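# Four arms press keys to play a pen recorder chart

## Task

Play the printed chart. When done, every box on the sheet must have ink running across its centre line, and there must be no ink anywhere outside a box. Pressing the green button inside the round guard lights that guard and the strip at the recorder's end. 4.6 s after the lights come on, the pen carriage starts and travels once without pausing. During that travel, a key pressed deep enough to light the rim of its own square guard makes the pen of that key's colour draw in the matching lane. Measured on the ruler along the sheet edge, the pens begin 5 mm before the 0 mark and advance at 9.99 mm/s.

## Robot and tools

SETUP. Four Kinova Gen3 arms, arm1 to arm4, each with a five-finger right hand. Foot (base_link) poses in the scene frame, metres: arm1 (0.651, 0.099, 0.797) facing about -x; arm2 (0.070, 0.653, 0.760) facing about -y; arm3 (-0.654, 0.022, 0.778) facing +x; arm4 (-0.035, -0.650, 0.762) facing +y. Each foot points along its own +x. Tables under the arms are at z=0.720. Reach is roughly 1.06 m from the joint1 axis. The scene frame has its origin on the floor and +z up.

TIMING THE CHART. A box at ruler mark r mm is reached by the pens (r+5)/9.99 s after the carriage moves, and the carriage moves 4.6 s after the button lights. Hold the right key down (guard rim lit) exactly over each box span and release between boxes. The scene keeps running while you compose replies, so plan presses to be issued inside single calls or close together. Zoom into cam_sheet and cam_high to read boxes, lanes and lit rims.

move. Arguments arm1..arm4 (each optional) and cameras. Each arm's part can contain:
- joints: absolute targets by name. joint1_rad to joint7_rad in radians; limits ±6.283 for joints 1, 3, 5, 7, ±2.249 for joint2, ±2.579 for joint4, ±2.099 for joint6. joint1 positive turns clockwise seen from above; joint2 = 0 is upright, positive leans forward; joint4 and joint6 = 0 are straight. Finger keys hand_little, hand_ring, hand_middle, hand_index, hand_thumb_bend, hand_thumb_turn range -1 (closed / thumb in front of palm) to +1 (open / thumb beside palm). hand_force_limit (-1 to 1) sets the stopping fingertip force, about 0 to 10 N (15 N thumb). hand_speed (-0.96 to 1) sets finger speed; full at +0.48. Both settings only affect motors that start or are moving.
- target: an absolute hand pose [x, y, z, qw, qx, qy, qz] in the scene frame, metres and unit quaternion, reached by a straight path from the current hand_target. With it, joints may only hold hand keys.
- speed: top hand speed for target, 0.002 to 0.5 m/s (default 0.25); turning up to twice that in rad/s.
- min_time_s: 0.1 to 8 s, the shortest duration for that arm's joint motions.
All parts start together. Joint moves on one arm finish together; joint target rates are capped at 1.39 rad/s (joints 1-4) and 1.22 rad/s (5-7). Hand paths end together, after at most 10 s; an action lasts at most 15 s. Hands lag, may wander and may exceed speed near a straight arm. Omitted arms may still push toward old targets. A move with no action returns full state plus all images.

HAND GEOMETRY. The hand point sits 0.045 m in front of the palm; its +z runs along the straight fingers, +y out of the palm, +x across the palm away from the thumb. Straight fingertips reach 0.06 to 0.07 m past the point along +z, lying 0.06 m behind it along -y. A wrist bracket on the little-finger side juts out and can strike things. With joints 1, 3, 5 at 0, joint7 at 1.57 and fingers pointing down, the palm faces right. The wrist camera looks at the hand point from the little-finger side. A straight fingertip or a closed fist makes a good key presser.

wait: seconds 0 to 10, plus cameras; runs the scene without new commands and returns state.
zoom_image: camera plus region [x0, y0, x1, y1] in pixels of its latest image, at most 504 by 504. Cameras: arm1_cam_wrist to arm4_cam_wrist, cam_high, cam_sheet (narrow, 24 degree view).
show_instructions: shows the reference page. finished_scene: ends the scene for good; the chart must be complete.

RESULTS. The line move lists arms commanded; as last shown marks arms left alone (status not commanded). pictures gives image order. hand is the measured hand pose (may be off at long reach); hand_target is the pose of the held joint targets. Statuses: done (within 1 cm and 2 degrees, or joint tolerance), off_target (resting short, maybe pushing), time_out (stop; holds where it rested), not_followed / joint command not followed / pose unreachable (a safety check withheld the arm). Joint velocities within noise means at rest. hand_stopped_by gives, for little, ring, middle, index, thumb_bend, thumb_turn: moving, target, force, stalled or fault. *_load_n are fingertip loads in N, positive pushing open. Joint torques and Flange force show contacts. If a call is refused or a stop hits, later move, wait and finished_scene calls in that reply are skipped.

AVOID. Any hard contact between two arms fails the task; the clearance check can be late and ignores fingers. The arm does not stop on contact and keeps pushing, so press keys gently and lift off by command. Excess torque or a joint drifting over 5 degrees triggers a 10 s torque fault stop; resend targets afterward. Sustained pushing or stretched poses heat motors; at 75 °C the arm sags for 30 to 60 s. Do not ram the recorder, guards or table, do not knock anything over, and keep finger forces low.

Each tool is called after "Request:" by a JSON object that holds its "method" and its "body", one argument or row to a line.

Reference images:

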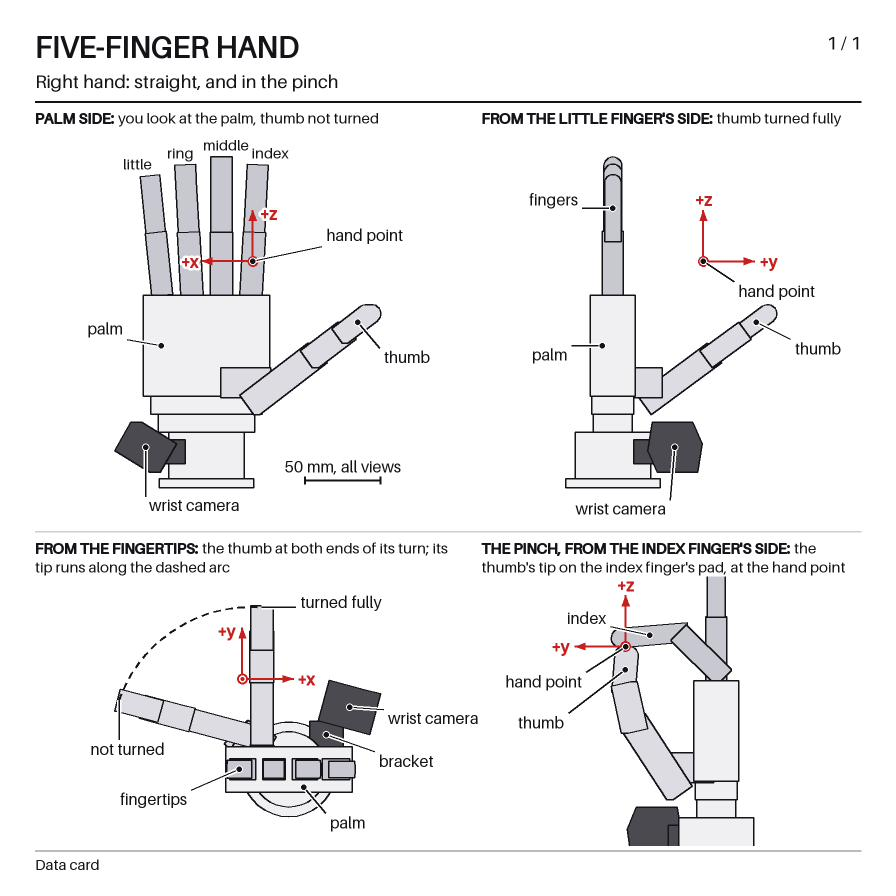

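## Session

Request:
{"method": "move", "body": {
  "cameras": ["all"]
}}

Scene clock: 0.00 s.
Joint torques (N m): no reading
Motor temperatures (°C): arm1=[36 30 32 31 40 45 49] | arm2=[35 32 32 29 35 45 37] | arm3=[34 31 29 32 42 38 43] | arm4=[32 36 30 30 33 43 37]
Flange force (N): no reading
Joint velocities: within noise
arm1.joint_positions: joint1_rad=+0.404 joint2_rad=-0.342 joint3_rad=-0.076 joint4_rad=+1.556 joint5_rad=-0.127 joint6_rad=+2.018 joint7_rad=-2.162 hand_little=+1.000 hand_ring=+1.000 hand_middle=+1.000 hand_index=+1.000 hand_thumb_turn=+1.000 hand_thumb_bend=+1.000 hand_force_limit=+0.000 hand_speed=-0.800
arm1.joint_status: not commanded
arm1.hand_stopped_by: target,target,target,target,target,target
arm1.little_load_n: 0.0
arm1.ring_load_n: 0.0
arm1.middle_load_n: 0.0
arm1.index_load_n: 0.0
arm1.thumb_bend_load_n: 0.0
arm1.thumb_turn_load_n: 0.0
arm1.hand: x=+0.4625 y=+0.1066 z=+1.2657 quat_wxyz=(+0.037, +0.903, -0.424, +0.052) (m; scene frame)
arm1.hand_target: x=+0.4625 y=+0.1066 z=+1.2657 quat_wxyz=(+0.037, +0.903, -0.424, +0.052) (m; scene frame)
arm1.hand_status: not commanded
arm2.joint_positions: joint1_rad=+0.680 joint2_rad=-0.517 joint3_rad=+0.017 joint4_rad=+1.316 joint5_rad=-0.090 joint6_rad=+2.002 joint7_rad=-1.680 hand_little=+1.000 hand_ring=+1.000 hand_middle=+1.000 hand_index=+1.000 hand_thumb_turn=+1.000 hand_thumb_bend=+1.000 hand_force_limit=+0.000 hand_speed=-0.800
arm2.joint_status: not commanded
arm2.hand_stopped_by: target,target,target,target,target,target
arm2.little_load_n: 0.0
arm2.ring_load_n: 0.0
arm2.middle_load_n: 0.0
arm2.index_load_n: 0.0
arm2.thumb_bend_load_n: 0.0
arm2.thumb_turn_load_n: 0.0
arm2.hand: x=+0.0229 y=+0.4950 z=+1.3443 quat_wxyz=(-0.115, -0.900, -0.399, +0.134) (m; scene frame)
arm2.hand_target: x=+0.0229 y=+0.4950 z=+1.3443 quat_wxyz=(-0.115, -0.900, -0.399, +0.134) (m; scene frame)
arm2.hand_status: not commanded
arm3.joint_positions: joint1_rad=+0.584 joint2_rad=-0.429 joint3_rad=-0.134 joint4_rad=+1.648 joint5_rad=-0.090 joint6_rad=+1.875 joint7_rad=-1.979 hand_little=+1.000 hand_ring=+1.000 hand_middle=+1.000 hand_index=+1.000 hand_thumb_turn=+1.000 hand_thumb_bend=+1.000 hand_force_limit=+0.000 hand_speed=-0.800
arm3.joint_status: not commanded
arm3.hand_stopped_by: target,target,target,target,target,target
arm3.little_load_n: 0.0
arm3.ring_load_n: 0.0
arm3.middle_load_n: 0.0
arm3.index_load_n: 0.0
arm3.thumb_bend_load_n: 0.0
arm3.thumb_turn_load_n: 0.0
arm3.hand: x=-0.4611 y=-0.0038 z=+1.2348 quat_wxyz=(-0.021, -0.393, -0.919, -0.014) (m; scene frame)
arm3.hand_target: x=-0.4611 y=-0.0038 z=+1.2348 quat_wxyz=(-0.021, -0.393, -0.919, -0.014) (m; scene frame)
arm3.hand_status: not commanded
arm4.joint_positions: joint1_rad=+0.563 joint2_rad=-0.364 joint3_rad=-0.154 joint4_rad=+1.486 joint5_rad=+0.037 joint6_rad=+1.841 joint7_rad=-1.748 hand_little=+1.000 hand_ring=+1.000 hand_middle=+1.000 hand_index=+1.000 hand_thumb_turn=+1.000 hand_thumb_bend=+1.000 hand_force_limit=+0.000 hand_speed=-0.800
arm4.joint_status: not commanded
arm4.hand_stopped_by: target,target,target,target,target,target
arm4.little_load_n: 0.0
arm4.ring_load_n: 0.0
arm4.middle_load_n: 0.0
arm4.index_load_n: 0.0
arm4.thumb_bend_load_n: 0.0
arm4.thumb_turn_load_n: 0.0
arm4.hand: x=+0.0372 y=-0.4283 z=+1.2623 quat_wxyz=(-0.097, +0.451, -0.887, -0.016) (m; scene frame)
arm4.hand_target: x=+0.0372 y=-0.4283 z=+1.2623 quat_wxyz=(-0.097, +0.451, -0.887, -0.016) (m; scene frame)
arm4.hand_status: not commanded
pictures: arm1_cam_wrist, arm2_cam_wrist, arm3_cam_wrist, arm4_cam_wrist, cam_high, cam_sheet

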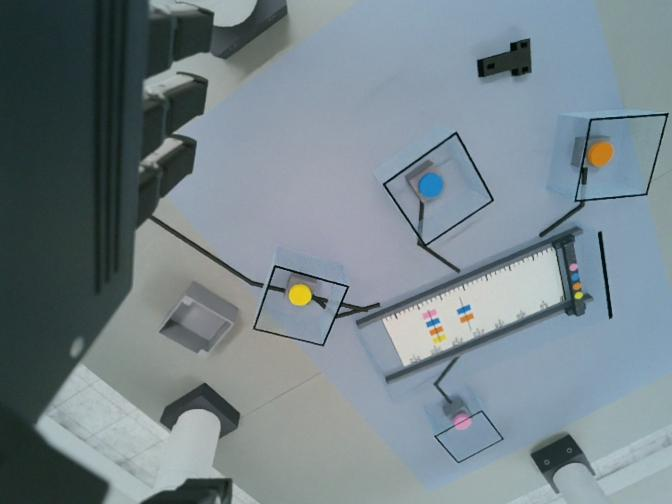

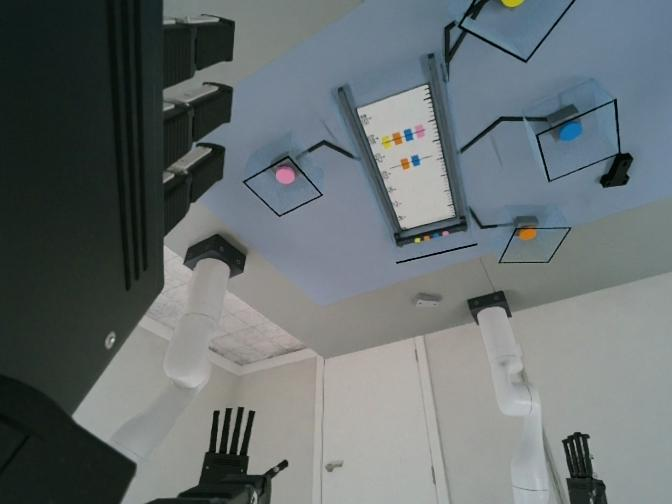

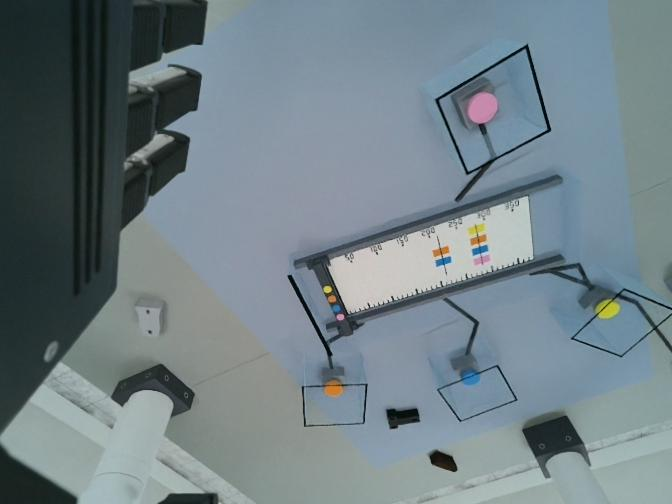

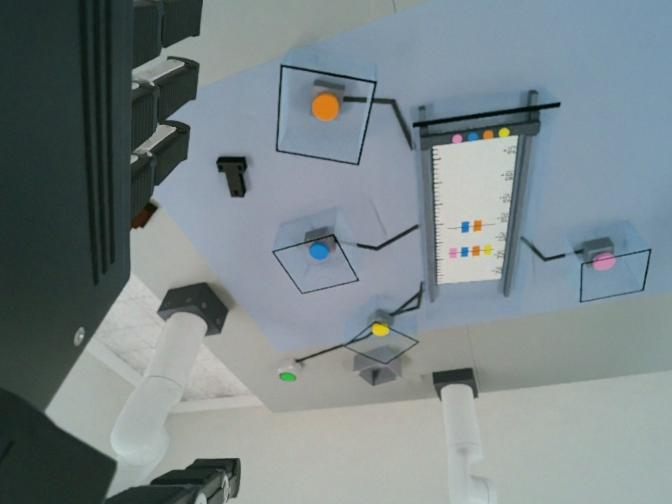

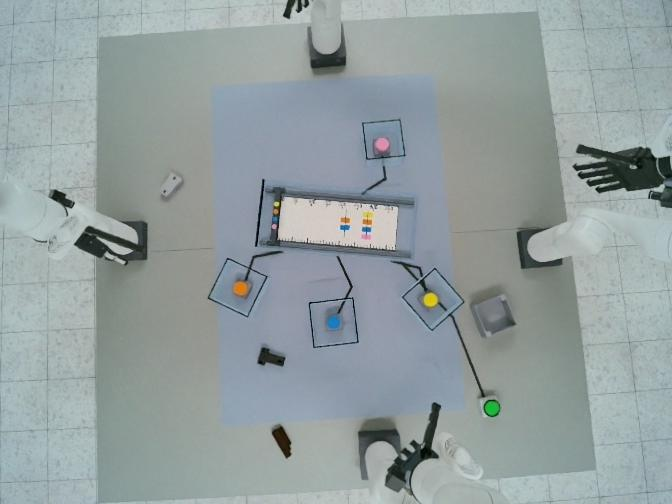

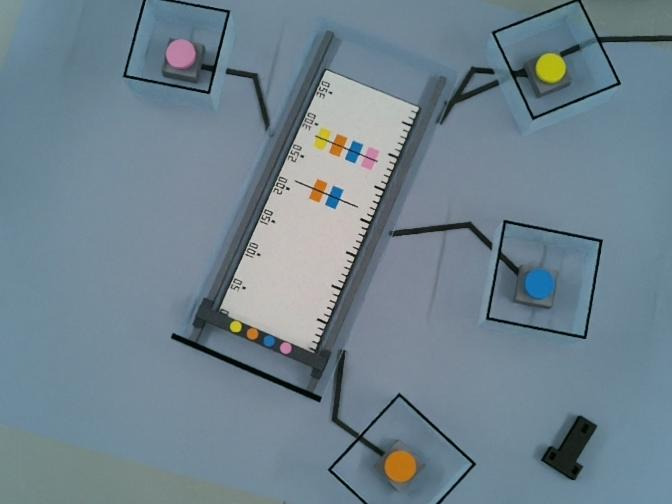

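Request:
{"method": "zoom_image", "body": {
  "camera": "cam_sheet",
  "region": [240, 60, 450, 220]
}}

Request:
{"method": "zoom_image", "body": {
  "camera": "cam_sheet",
  "region": [150, 200, 400, 420]
}}

Request:
{"method": "zoom_image", "body": {
  "camera": "cam_sheet",
  "region": [450, 0, 672, 180]
}}

Request:
{"method": "zoom_image", "body": {
  "camera": "cam_sheet",
  "region": [460, 200, 640, 360]
}}

Request:
{"method": "zoom_image", "body": {
  "camera": "cam_high",
  "region": [200, 100, 540, 440]
}}

Scaled by 2.400.

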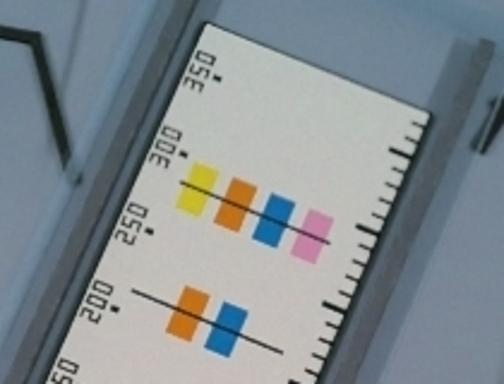

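Scaled by 2.016.

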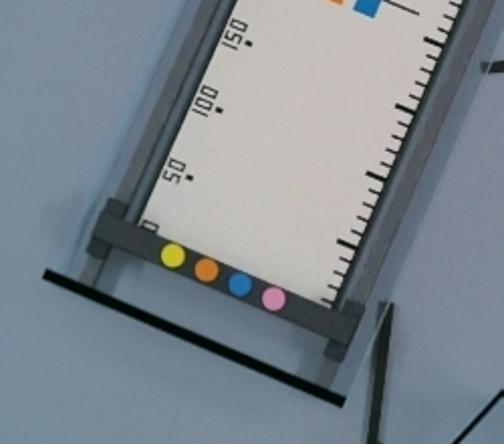

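Scaled by 2.270.

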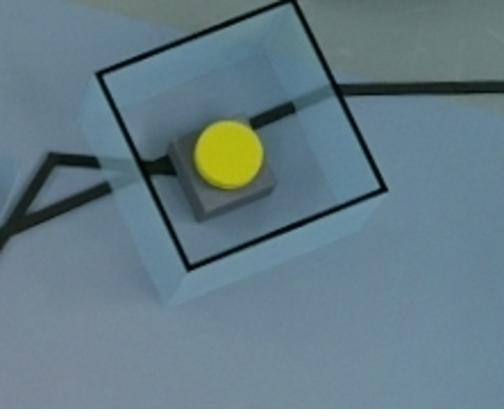

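Scaled by 2.800.

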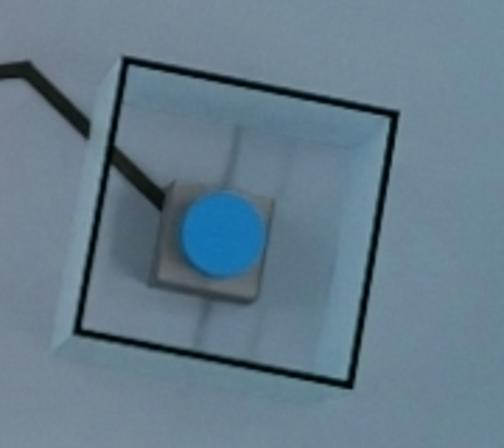

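Scaled by 1.482.

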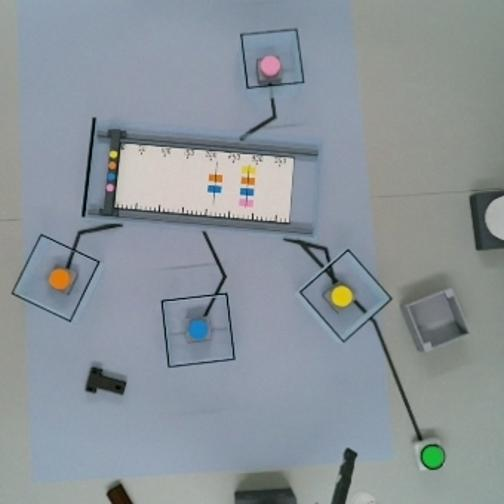

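Request:
{"method": "zoom_image", "body": {
  "camera": "cam_sheet",
  "region": [270, 110, 400, 220]
}}

Request:
{"method": "zoom_image", "body": {
  "camera": "cam_sheet",
  "region": [300, 60, 430, 170]
}}

Request:
{"method": "zoom_image", "body": {
  "camera": "cam_sheet",
  "region": [200, 270, 350, 400]
}}

Request:
{"method": "zoom_image", "body": {
  "camera": "cam_sheet",
  "region": [220, 160, 360, 290]
}}

Request:
{"method": "zoom_image", "body": {
  "camera": "cam_sheet",
  "region": [300, 180, 400, 370]
}}

Scaled by 3.877.

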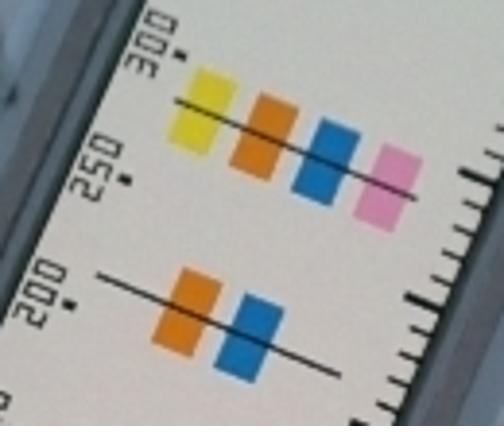

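Scaled by 3.877.

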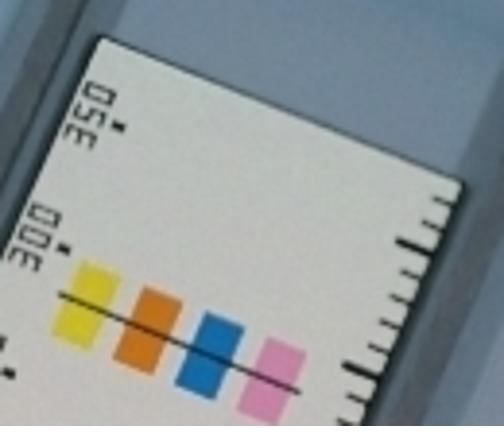

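Scaled by 3.360.

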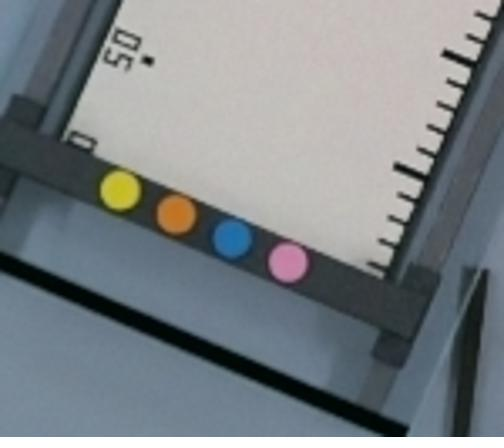

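Scaled by 3.600.

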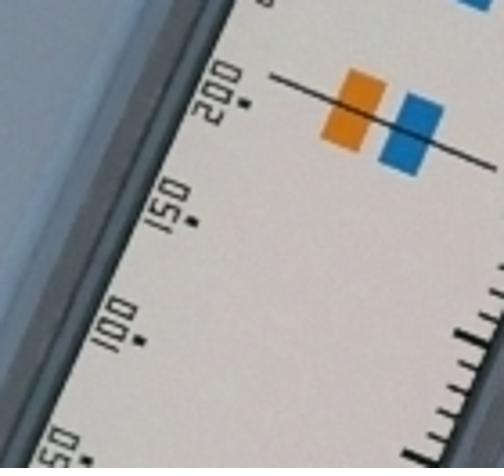

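Scaled by 2.653.

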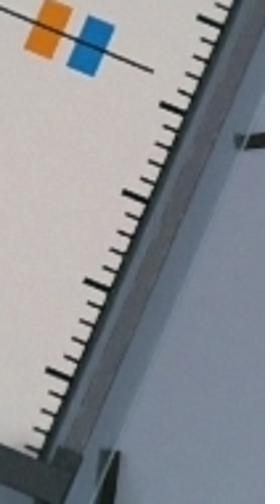

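Request:
{"method": "move", "body": {
  "arm1": {"target": [0.149, -0.034, 1.06, 0, 0.9063, -0.4226, 0], "speed": 0.25},
  "arm2": {"target": [0.1815, 0.2252, 1.06, 0, 0.9135, 0.4067, 0], "speed": 0.25},
  "arm3": {"target": [-0.281, 0.190, 1.06, 0, 0.3907, 0.9205, 0], "speed": 0.25},
  "arm4": {"target": [0.0617, -0.2456, 1.06, 0, 0.454, -0.891, 0], "speed": 0.25},
  "cameras": ["all"]
}}

Scene clock: 299.77 s.
Joint torques (N m): arm1=[-0.2 -12.96 -1.37 -7.43 0.09 0.23 -0.11] | arm2=[0.25 -6.75 -1.5 -7.79 0.03 0.13 0.43] | arm3=[-0.69 -7.92 -1.53 -8.94 0.09 0.6 0.22] | arm4=[1.64 -14.03 -0.79 -7.18 -0.24 0.57 0.01]
Motor temperatures (°C): arm1=[34 30 30 30 40 44 48] | arm2=[32 31 30 28 34 45 37] | arm3=[33 29 28 32 40 38 43] | arm4=[32 34 27 31 33 42 37]
Flange force (N): arm1=[0.5 -3.3 -1.3] | arm2=[5.1 -4.7 -0.5] | arm3=[0.6 -5.3 4.8] | arm4=[-9.3 5.5 2.7]
move: arm1 done; arm2 done; arm3 done; arm4 done
Joint velocities: within noise
arm1.joint_positions: joint1_rad=+0.048 joint2_rad=+0.402 joint3_rad=-0.537 joint4_rad=+1.492 joint5_rad=+0.206 joint6_rad=+1.301 joint7_rad=-2.949 hand_little=+1.000 hand_ring=+1.000 hand_middle=+1.000 hand_index=+1.000 hand_thumb_turn=+1.000 hand_thumb_bend=+1.000 hand_force_limit=+0.000 hand_speed=-0.800
arm1.joint_status: not commanded
arm1.hand_stopped_by: target,target,target,target,target,target
arm1.little_load_n: 0.0
arm1.ring_load_n: 0.0
arm1.middle_load_n: 0.0
arm1.index_load_n: 0.0
arm1.thumb_bend_load_n: 0.0
arm1.thumb_turn_load_n: 0.0
arm1.hand: x=+0.1490 y=-0.0340 z=+1.0600 quat_wxyz=(+0.000, +0.906, -0.423, +0.000)
arm1.hand_target: x=+0.1490 y=-0.0340 z=+1.0600 quat_wxyz=(+0.000, +0.906, -0.423, +0.000)
arm1.hand_status: done (0.000 m and 0.0 deg from the pose sent, 0.401 m and 7.3 deg at the start)
arm2.joint_positions: joint1_rad=+0.561 joint2_rad=+0.287 joint3_rad=-1.068 joint4_rad=+1.635 joint5_rad=+0.246 joint6_rad=+1.365 joint7_rad=-2.859 hand_little=+1.000 hand_ring=+1.000 hand_middle=+1.000 hand_index=+1.000 hand_thumb_turn=+1.000 hand_thumb_bend=+1.000 hand_force_limit=+0.000 hand_speed=-0.800
arm2.joint_status: not commanded
arm2.hand_stopped_by: target,target,target,target,target,target
arm2.little_load_n: 0.0
arm2.ring_load_n: 0.0
arm2.middle_load_n: 0.0
arm2.index_load_n: 0.0
arm2.thumb_bend_load_n: 0.0
arm2.thumb_turn_load_n: 0.0
arm2.hand: x=+0.1815 y=+0.2252 z=+1.0600 quat_wxyz=(+0.000, -0.914, -0.407, +0.000)
arm2.hand_target: x=+0.1815 y=+0.2252 z=+1.0600 quat_wxyz=(+0.000, -0.914, -0.407, +0.000)
arm2.hand_status: done (0.000 m and 0.0 deg from the pose sent, 0.423 m and 20.3 deg at the start)
arm3.joint_positions: joint1_rad=+0.366 joint2_rad=+0.189 joint3_rad=-1.002 joint4_rad=+1.767 joint5_rad=+0.168 joint6_rad=+1.275 joint7_rad=-3.083 hand_little=+1.000 hand_ring=+1.000 hand_middle=+1.000 hand_index=+1.000 hand_thumb_turn=+1.000 hand_thumb_bend=+1.000 hand_force_limit=+0.000 hand_speed=-0.800
arm3.joint_status: not commanded
arm3.hand_stopped_by: target,target,target,target,target,target
arm3.little_load_n: 0.0
arm3.ring_load_n: 0.0
arm3.middle_load_n: 0.0
arm3.index_load_n: 0.0
arm3.thumb_bend_load_n: 0.0
arm3.thumb_turn_load_n: 0.0
arm3.hand: x=-0.2810 y=+0.1900 z=+1.0600 quat_wxyz=(+0.000, -0.391, -0.921, +0.000)
arm3.hand_target: x=-0.2810 y=+0.1900 z=+1.0600 quat_wxyz=(+0.000, -0.391, -0.921, +0.000)
arm3.hand_status: done (0.000 m and 0.0 deg from the pose sent, 0.317 m and 2.9 deg at the start)
arm4.joint_positions: joint1_rad=+0.502 joint2_rad=+0.158 joint3_rad=-0.280 joint4_rad=+1.675 joint5_rad=+0.042 joint6_rad=+1.314 joint7_rad=-1.958 hand_little=+1.000 hand_ring=+1.000 hand_middle=+1.000 hand_index=+1.000 hand_thumb_turn=+1.000 hand_thumb_bend=+1.000 hand_force_limit=+0.000 hand_speed=-0.800
arm4.joint_status: not commanded
arm4.hand_stopped_by: target,target,target,target,target,target
arm4.little_load_n: 0.0
arm4.ring_load_n: 0.0
arm4.middle_load_n: 0.0
arm4.index_load_n: 0.0
arm4.thumb_bend_load_n: 0.0
arm4.thumb_turn_load_n: 0.0
arm4.hand: x=+0.0617 y=-0.2456 z=+1.0600 quat_wxyz=(+0.000, +0.454, -0.891, +0.000)
arm4.hand_target: x=+0.0617 y=-0.2456 z=+1.0600 quat_wxyz=(+0.000, +0.454, -0.891, +0.000)
arm4.hand_status: done (0.000 m and 0.0 deg from the pose sent, 0.274 m and 11.3 deg at the start)
pictures: arm1_cam_wrist, arm2_cam_wrist, arm3_cam_wrist, arm4_cam_wrist, cam_high, cam_sheet

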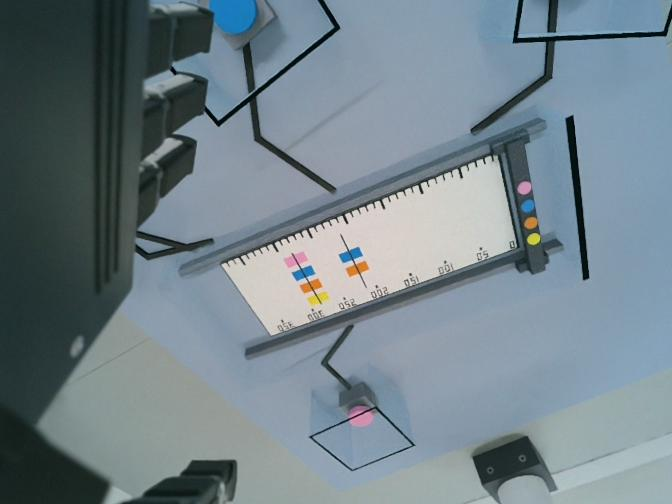

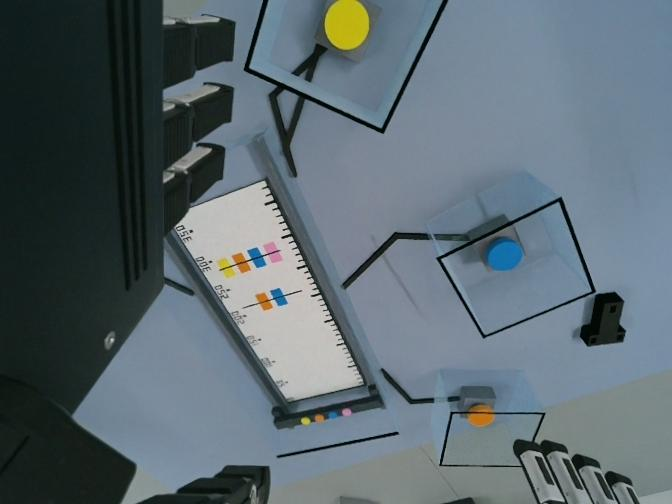

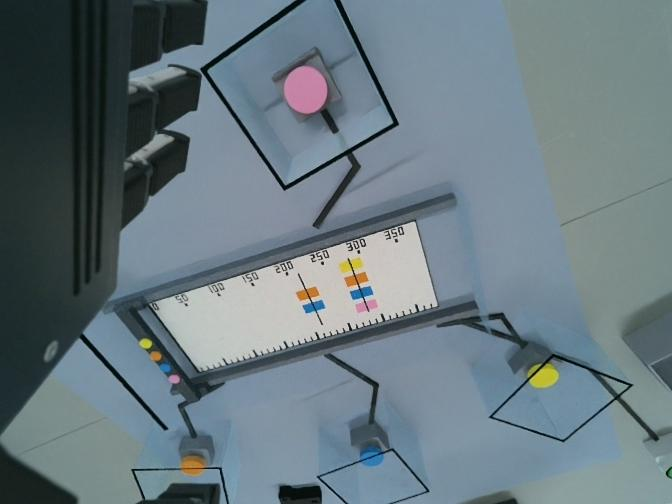

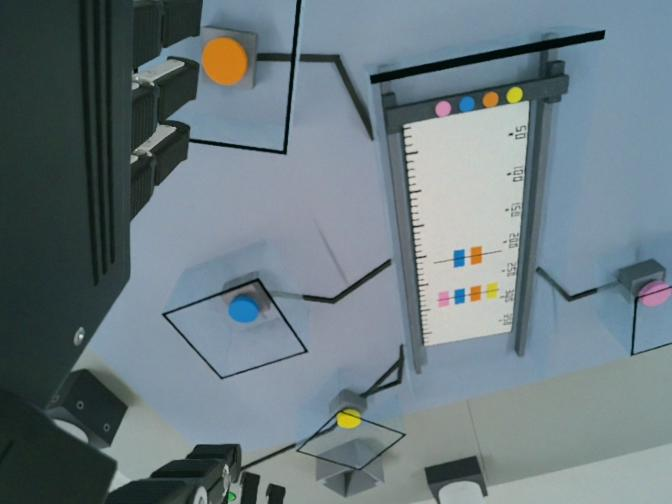

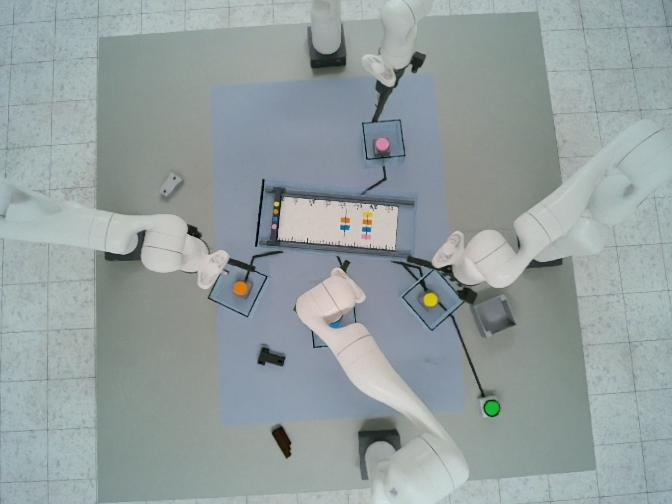

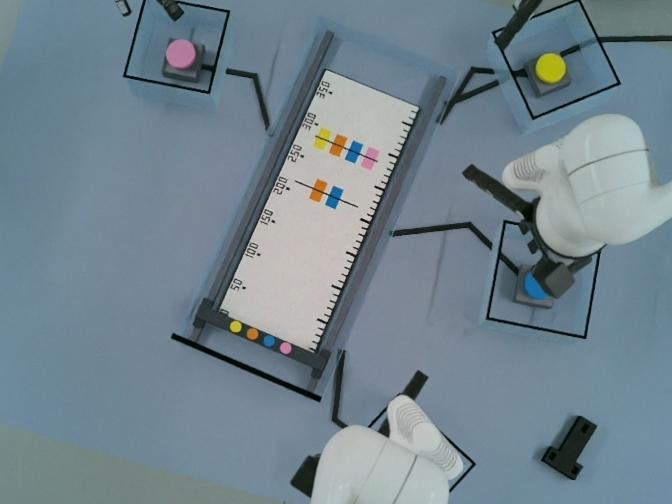

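Request:
{"method": "zoom_image", "body": {
  "camera": "arm2_cam_wrist",
  "region": [410, 150, 610, 350]
}}

Request:
{"method": "zoom_image", "body": {
  "camera": "arm4_cam_wrist",
  "region": [140, 220, 440, 504]
}}

Request:
{"method": "zoom_image", "body": {
  "camera": "arm3_cam_wrist",
  "region": [470, 300, 672, 500]
}}

Scaled by 2.520.

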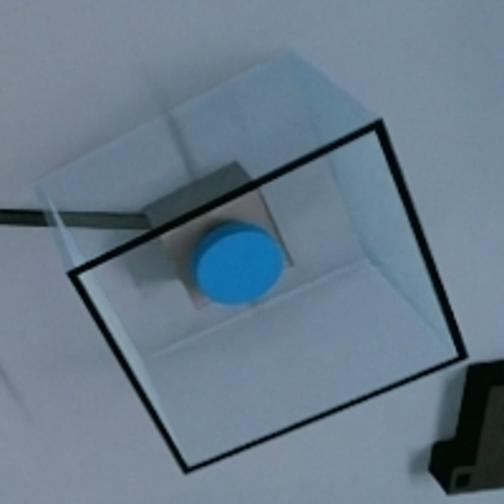

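Scaled by 1.680.

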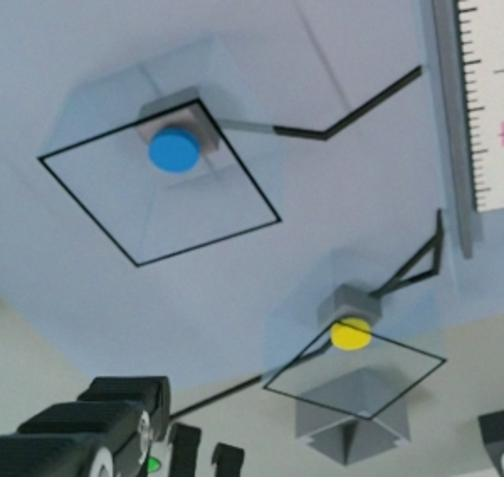

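Scaled by 2.495.

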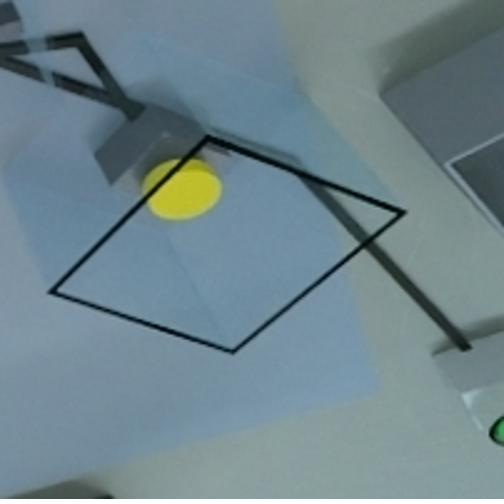

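Request:
{"method": "move", "body": {
  "arm1": {"target": [0.186, -0.0308, 0.96, 0, 0.9063, -0.4226, 0], "speed": 0.2},
  "arm2": {"target": [0.2269, 0.2281, 0.96, 0, 0.9135, 0.4067, 0], "speed": 0.2},
  "arm3": {"target": [-0.2344, 0.2006, 0.96, 0, 0.3907, 0.9205, 0], "speed": 0.2},
  "arm4": {"target": [0.0986, -0.2366, 0.96, 0, 0.454, -0.891, 0], "speed": 0.2},
  "cameras": ["all"]
}}

Scene clock: 555.47 s.
Joint torques (N m): arm1=[-0.24 -12.27 -1.39 -6.29 0.06 0.24 -0.14] | arm2=[0.23 -8.52 -2.23 -6.84 0 0.14 0.37] | arm3=[-0.71 -11.71 -2.86 -7.78 0.08 0.59 0.21] | arm4=[1.65 -15.93 -0.89 -6.26 -0.25 0.6 0.02]
Motor temperatures (°C): arm1=[34 31 29 31 40 43 47] | arm2=[32 31 29 29 33 45 37] | arm3=[33 29 28 32 40 38 43] | arm4=[32 34 26 31 33 42 37]
Flange force (N): arm1=[0.2 -3.1 -2.4] | arm2=[4.1 -5.0 -2.0] | arm3=[0.9 -6.1 3.5] | arm4=[-8.6 5.2 6.2]
move: arm1 done; arm2 done; arm3 done; arm4 done
Joint velocities: within noise
arm1.joint_positions: joint1_rad=+0.042 joint2_rad=+0.434 joint3_rad=-0.525 joint4_rad=+1.803 joint5_rad=+0.255 joint6_rad=+0.968 joint7_rad=-3.029 hand_little=+1.000 hand_ring=+1.000 hand_middle=+1.000 hand_index=+1.000 hand_thumb_turn=+1.000 hand_thumb_bend=+1.000 hand_force_limit=+0.000 hand_speed=-0.800
arm1.joint_status: not commanded
arm1.hand_stopped_by: target,target,target,target,target,target
arm1.little_load_n: 0.0
arm1.ring_load_n: 0.0
arm1.middle_load_n: 0.0
arm1.index_load_n: 0.0
arm1.thumb_bend_load_n: 0.0
arm1.thumb_turn_load_n: 0.0
arm1.hand: x=+0.1860 y=-0.0308 z=+0.9600 quat_wxyz=(+0.000, +0.906, -0.423, +0.000)
arm1.hand_target: x=+0.1860 y=-0.0308 z=+0.9600 quat_wxyz=(+0.000, +0.906, -0.423, +0.000)
arm1.hand_status: done (0.000 m and 0.0 deg from the pose sent, 0.107 m and 0.0 deg at the start)
arm2.joint_positions: joint1_rad=+0.354 joint2_rad=+0.427 joint3_rad=-1.011 joint4_rad=+1.827 joint5_rad=+0.395 joint6_rad=+1.102 joint7_rad=-3.117 hand_little=+1.000 hand_ring=+1.000 hand_middle=+1.000 hand_index=+1.000 hand_thumb_turn=+1.000 hand_thumb_bend=+1.000 hand_force_limit=+0.000 hand_speed=-0.800
arm2.joint_status: not commanded
arm2.hand_stopped_by: target,target,target,target,target,target
arm2.little_load_n: 0.0
arm2.ring_load_n: -0.5
arm2.middle_load_n: 0.0
arm2.index_load_n: 0.0
arm2.thumb_bend_load_n: 0.0
arm2.thumb_turn_load_n: 0.0
arm2.hand: x=+0.2269 y=+0.2281 z=+0.9600 quat_wxyz=(+0.000, -0.914, -0.407, +0.000)
arm2.hand_target: x=+0.2269 y=+0.2281 z=+0.9600 quat_wxyz=(+0.000, -0.914, -0.407, +0.000)
arm2.hand_status: done (0.000 m and 0.0 deg from the pose sent, 0.110 m and 0.0 deg at the start)
arm3.joint_positions: joint1_rad=+0.210 joint2_rad=+0.440 joint3_rad=-0.911 joint4_rad=+1.846 joint5_rad=+0.401 joint6_rad=+1.049 joint7_rad=-3.265 hand_little=+1.000 hand_ring=+1.000 hand_middle=+1.000 hand_index=+1.000 hand_thumb_turn=+1.000 hand_thumb_bend=+1.000 hand_force_limit=+0.000 hand_speed=-0.800
arm3.joint_status: not commanded
arm3.hand_stopped_by: target,target,target,target,target,target
arm3.little_load_n: 0.5
arm3.ring_load_n: 0.0
arm3.middle_load_n: 0.0
arm3.index_load_n: 0.0
arm3.thumb_bend_load_n: 0.0
arm3.thumb_turn_load_n: 0.0
arm3.hand: x=-0.2344 y=+0.2006 z=+0.9600 quat_wxyz=(+0.000, -0.391, -0.921, +0.000)
arm3.hand_target: x=-0.2344 y=+0.2006 z=+0.9600 quat_wxyz=(+0.000, -0.391, -0.921, +0.000)
arm3.hand_status: done (0.000 m and 0.0 deg from the pose sent, 0.111 m and 0.0 deg at the start)
arm4.joint_positions: joint1_rad=+0.543 joint2_rad=+0.304 joint3_rad=-0.250 joint4_rad=+1.830 joint5_rad=+0.084 joint6_rad=+1.017 joint7_rad=-1.913 hand_little=+1.000 hand_ring=+1.000 hand_middle=+1.000 hand_index=+1.000 hand_thumb_turn=+1.000 hand_thumb_bend=+1.000 hand_force_limit=+0.000 hand_speed=-0.800
arm4.joint_status: not commanded
arm4.hand_stopped_by: target,target,target,target,target,target
arm4.little_load_n: 0.0
arm4.ring_load_n: 0.0
arm4.middle_load_n: 0.0
arm4.index_load_n: 0.0
arm4.thumb_bend_load_n: 0.0
arm4.thumb_turn_load_n: 0.0
arm4.hand: x=+0.0986 y=-0.2366 z=+0.9600 quat_wxyz=(+0.000, +0.454, -0.891, +0.000)
arm4.hand_target: x=+0.0986 y=-0.2366 z=+0.9600 quat_wxyz=(+0.000, +0.454, -0.891, +0.000)
arm4.hand_status: done (0.000 m and 0.0 deg from the pose sent, 0.107 m and 0.0 deg at the start)
pictures: arm1_cam_wrist, arm2_cam_wrist, arm3_cam_wrist, arm4_cam_wrist, cam_high, cam_sheet

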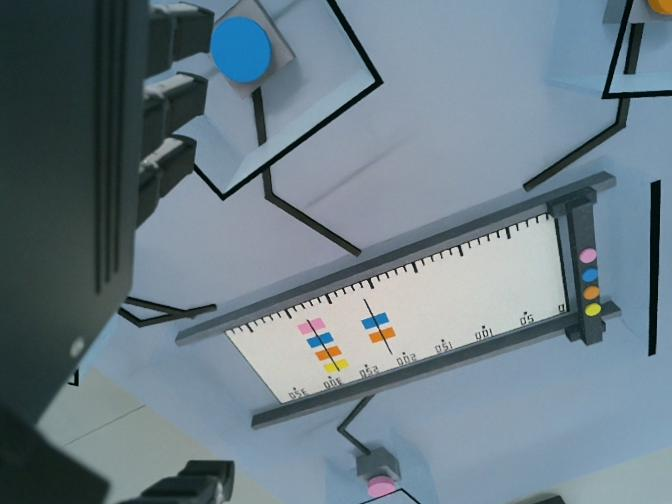

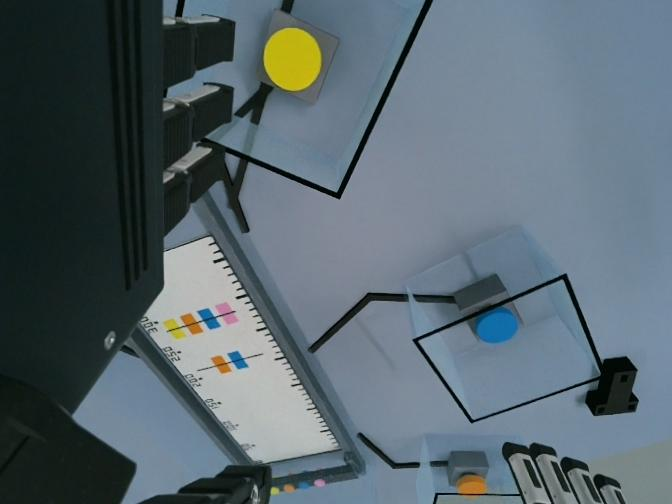

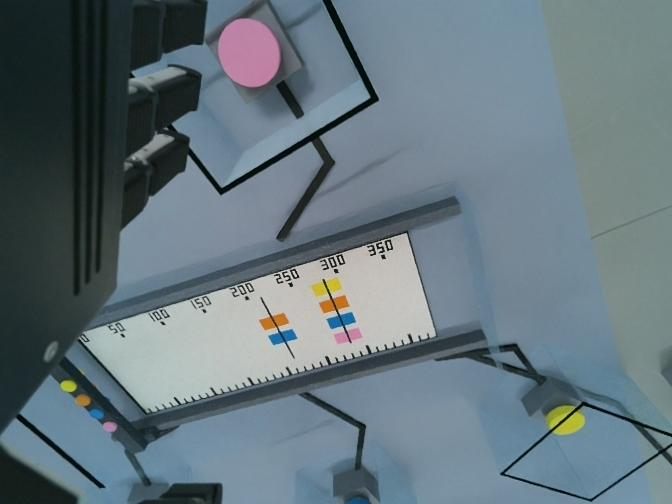

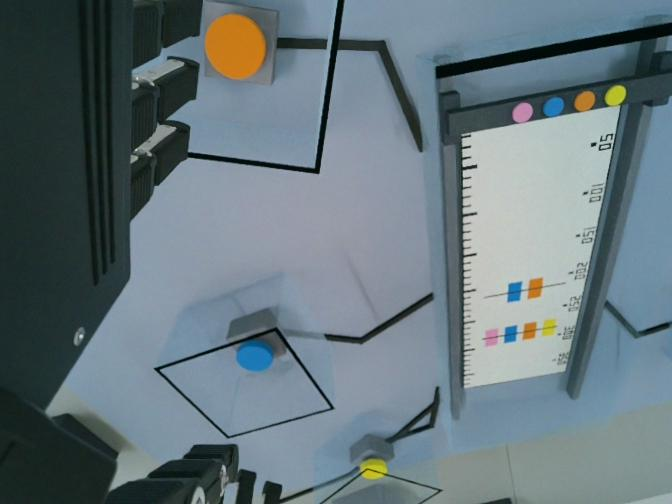

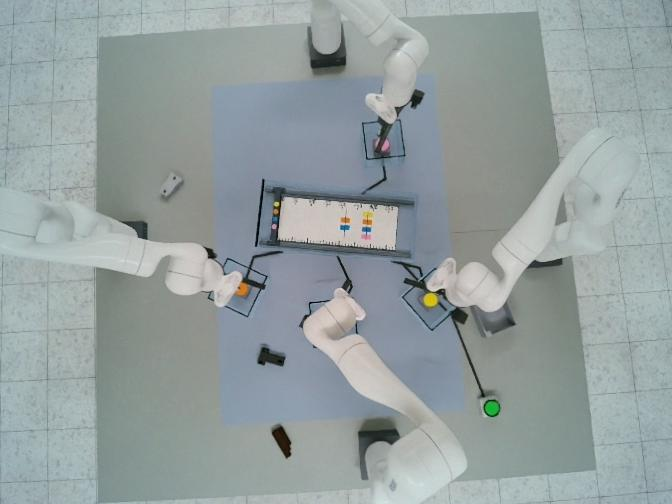

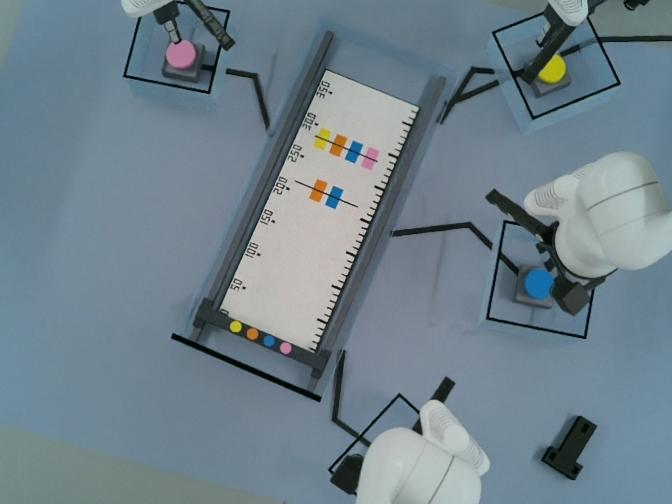

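Request:
{"method": "zoom_image", "body": {
  "camera": "cam_sheet",
  "region": [110, 0, 260, 110]
}}

Request:
{"method": "zoom_image", "body": {
  "camera": "cam_sheet",
  "region": [470, 0, 640, 130]
}}

Request:
{"method": "zoom_image", "body": {
  "camera": "arm1_cam_wrist",
  "region": [120, 0, 400, 210]
}}

Scaled by 3.360.

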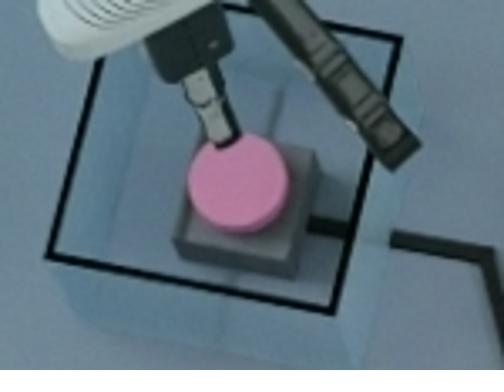

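Scaled by 2.965.

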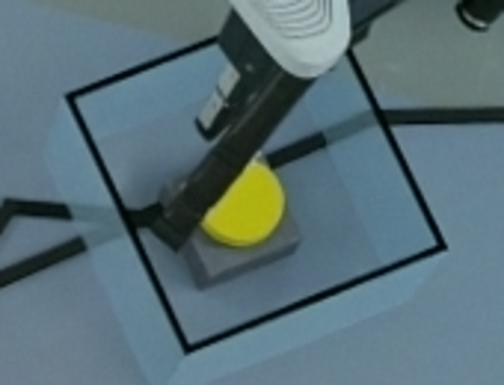

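Scaled by 1.800.

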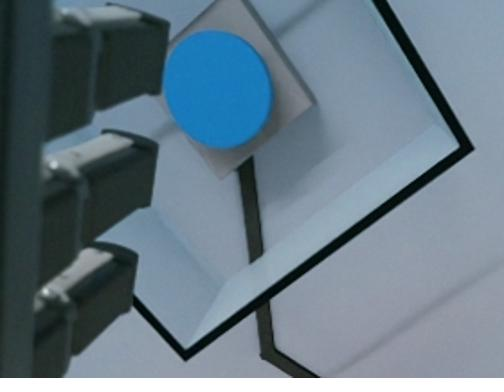

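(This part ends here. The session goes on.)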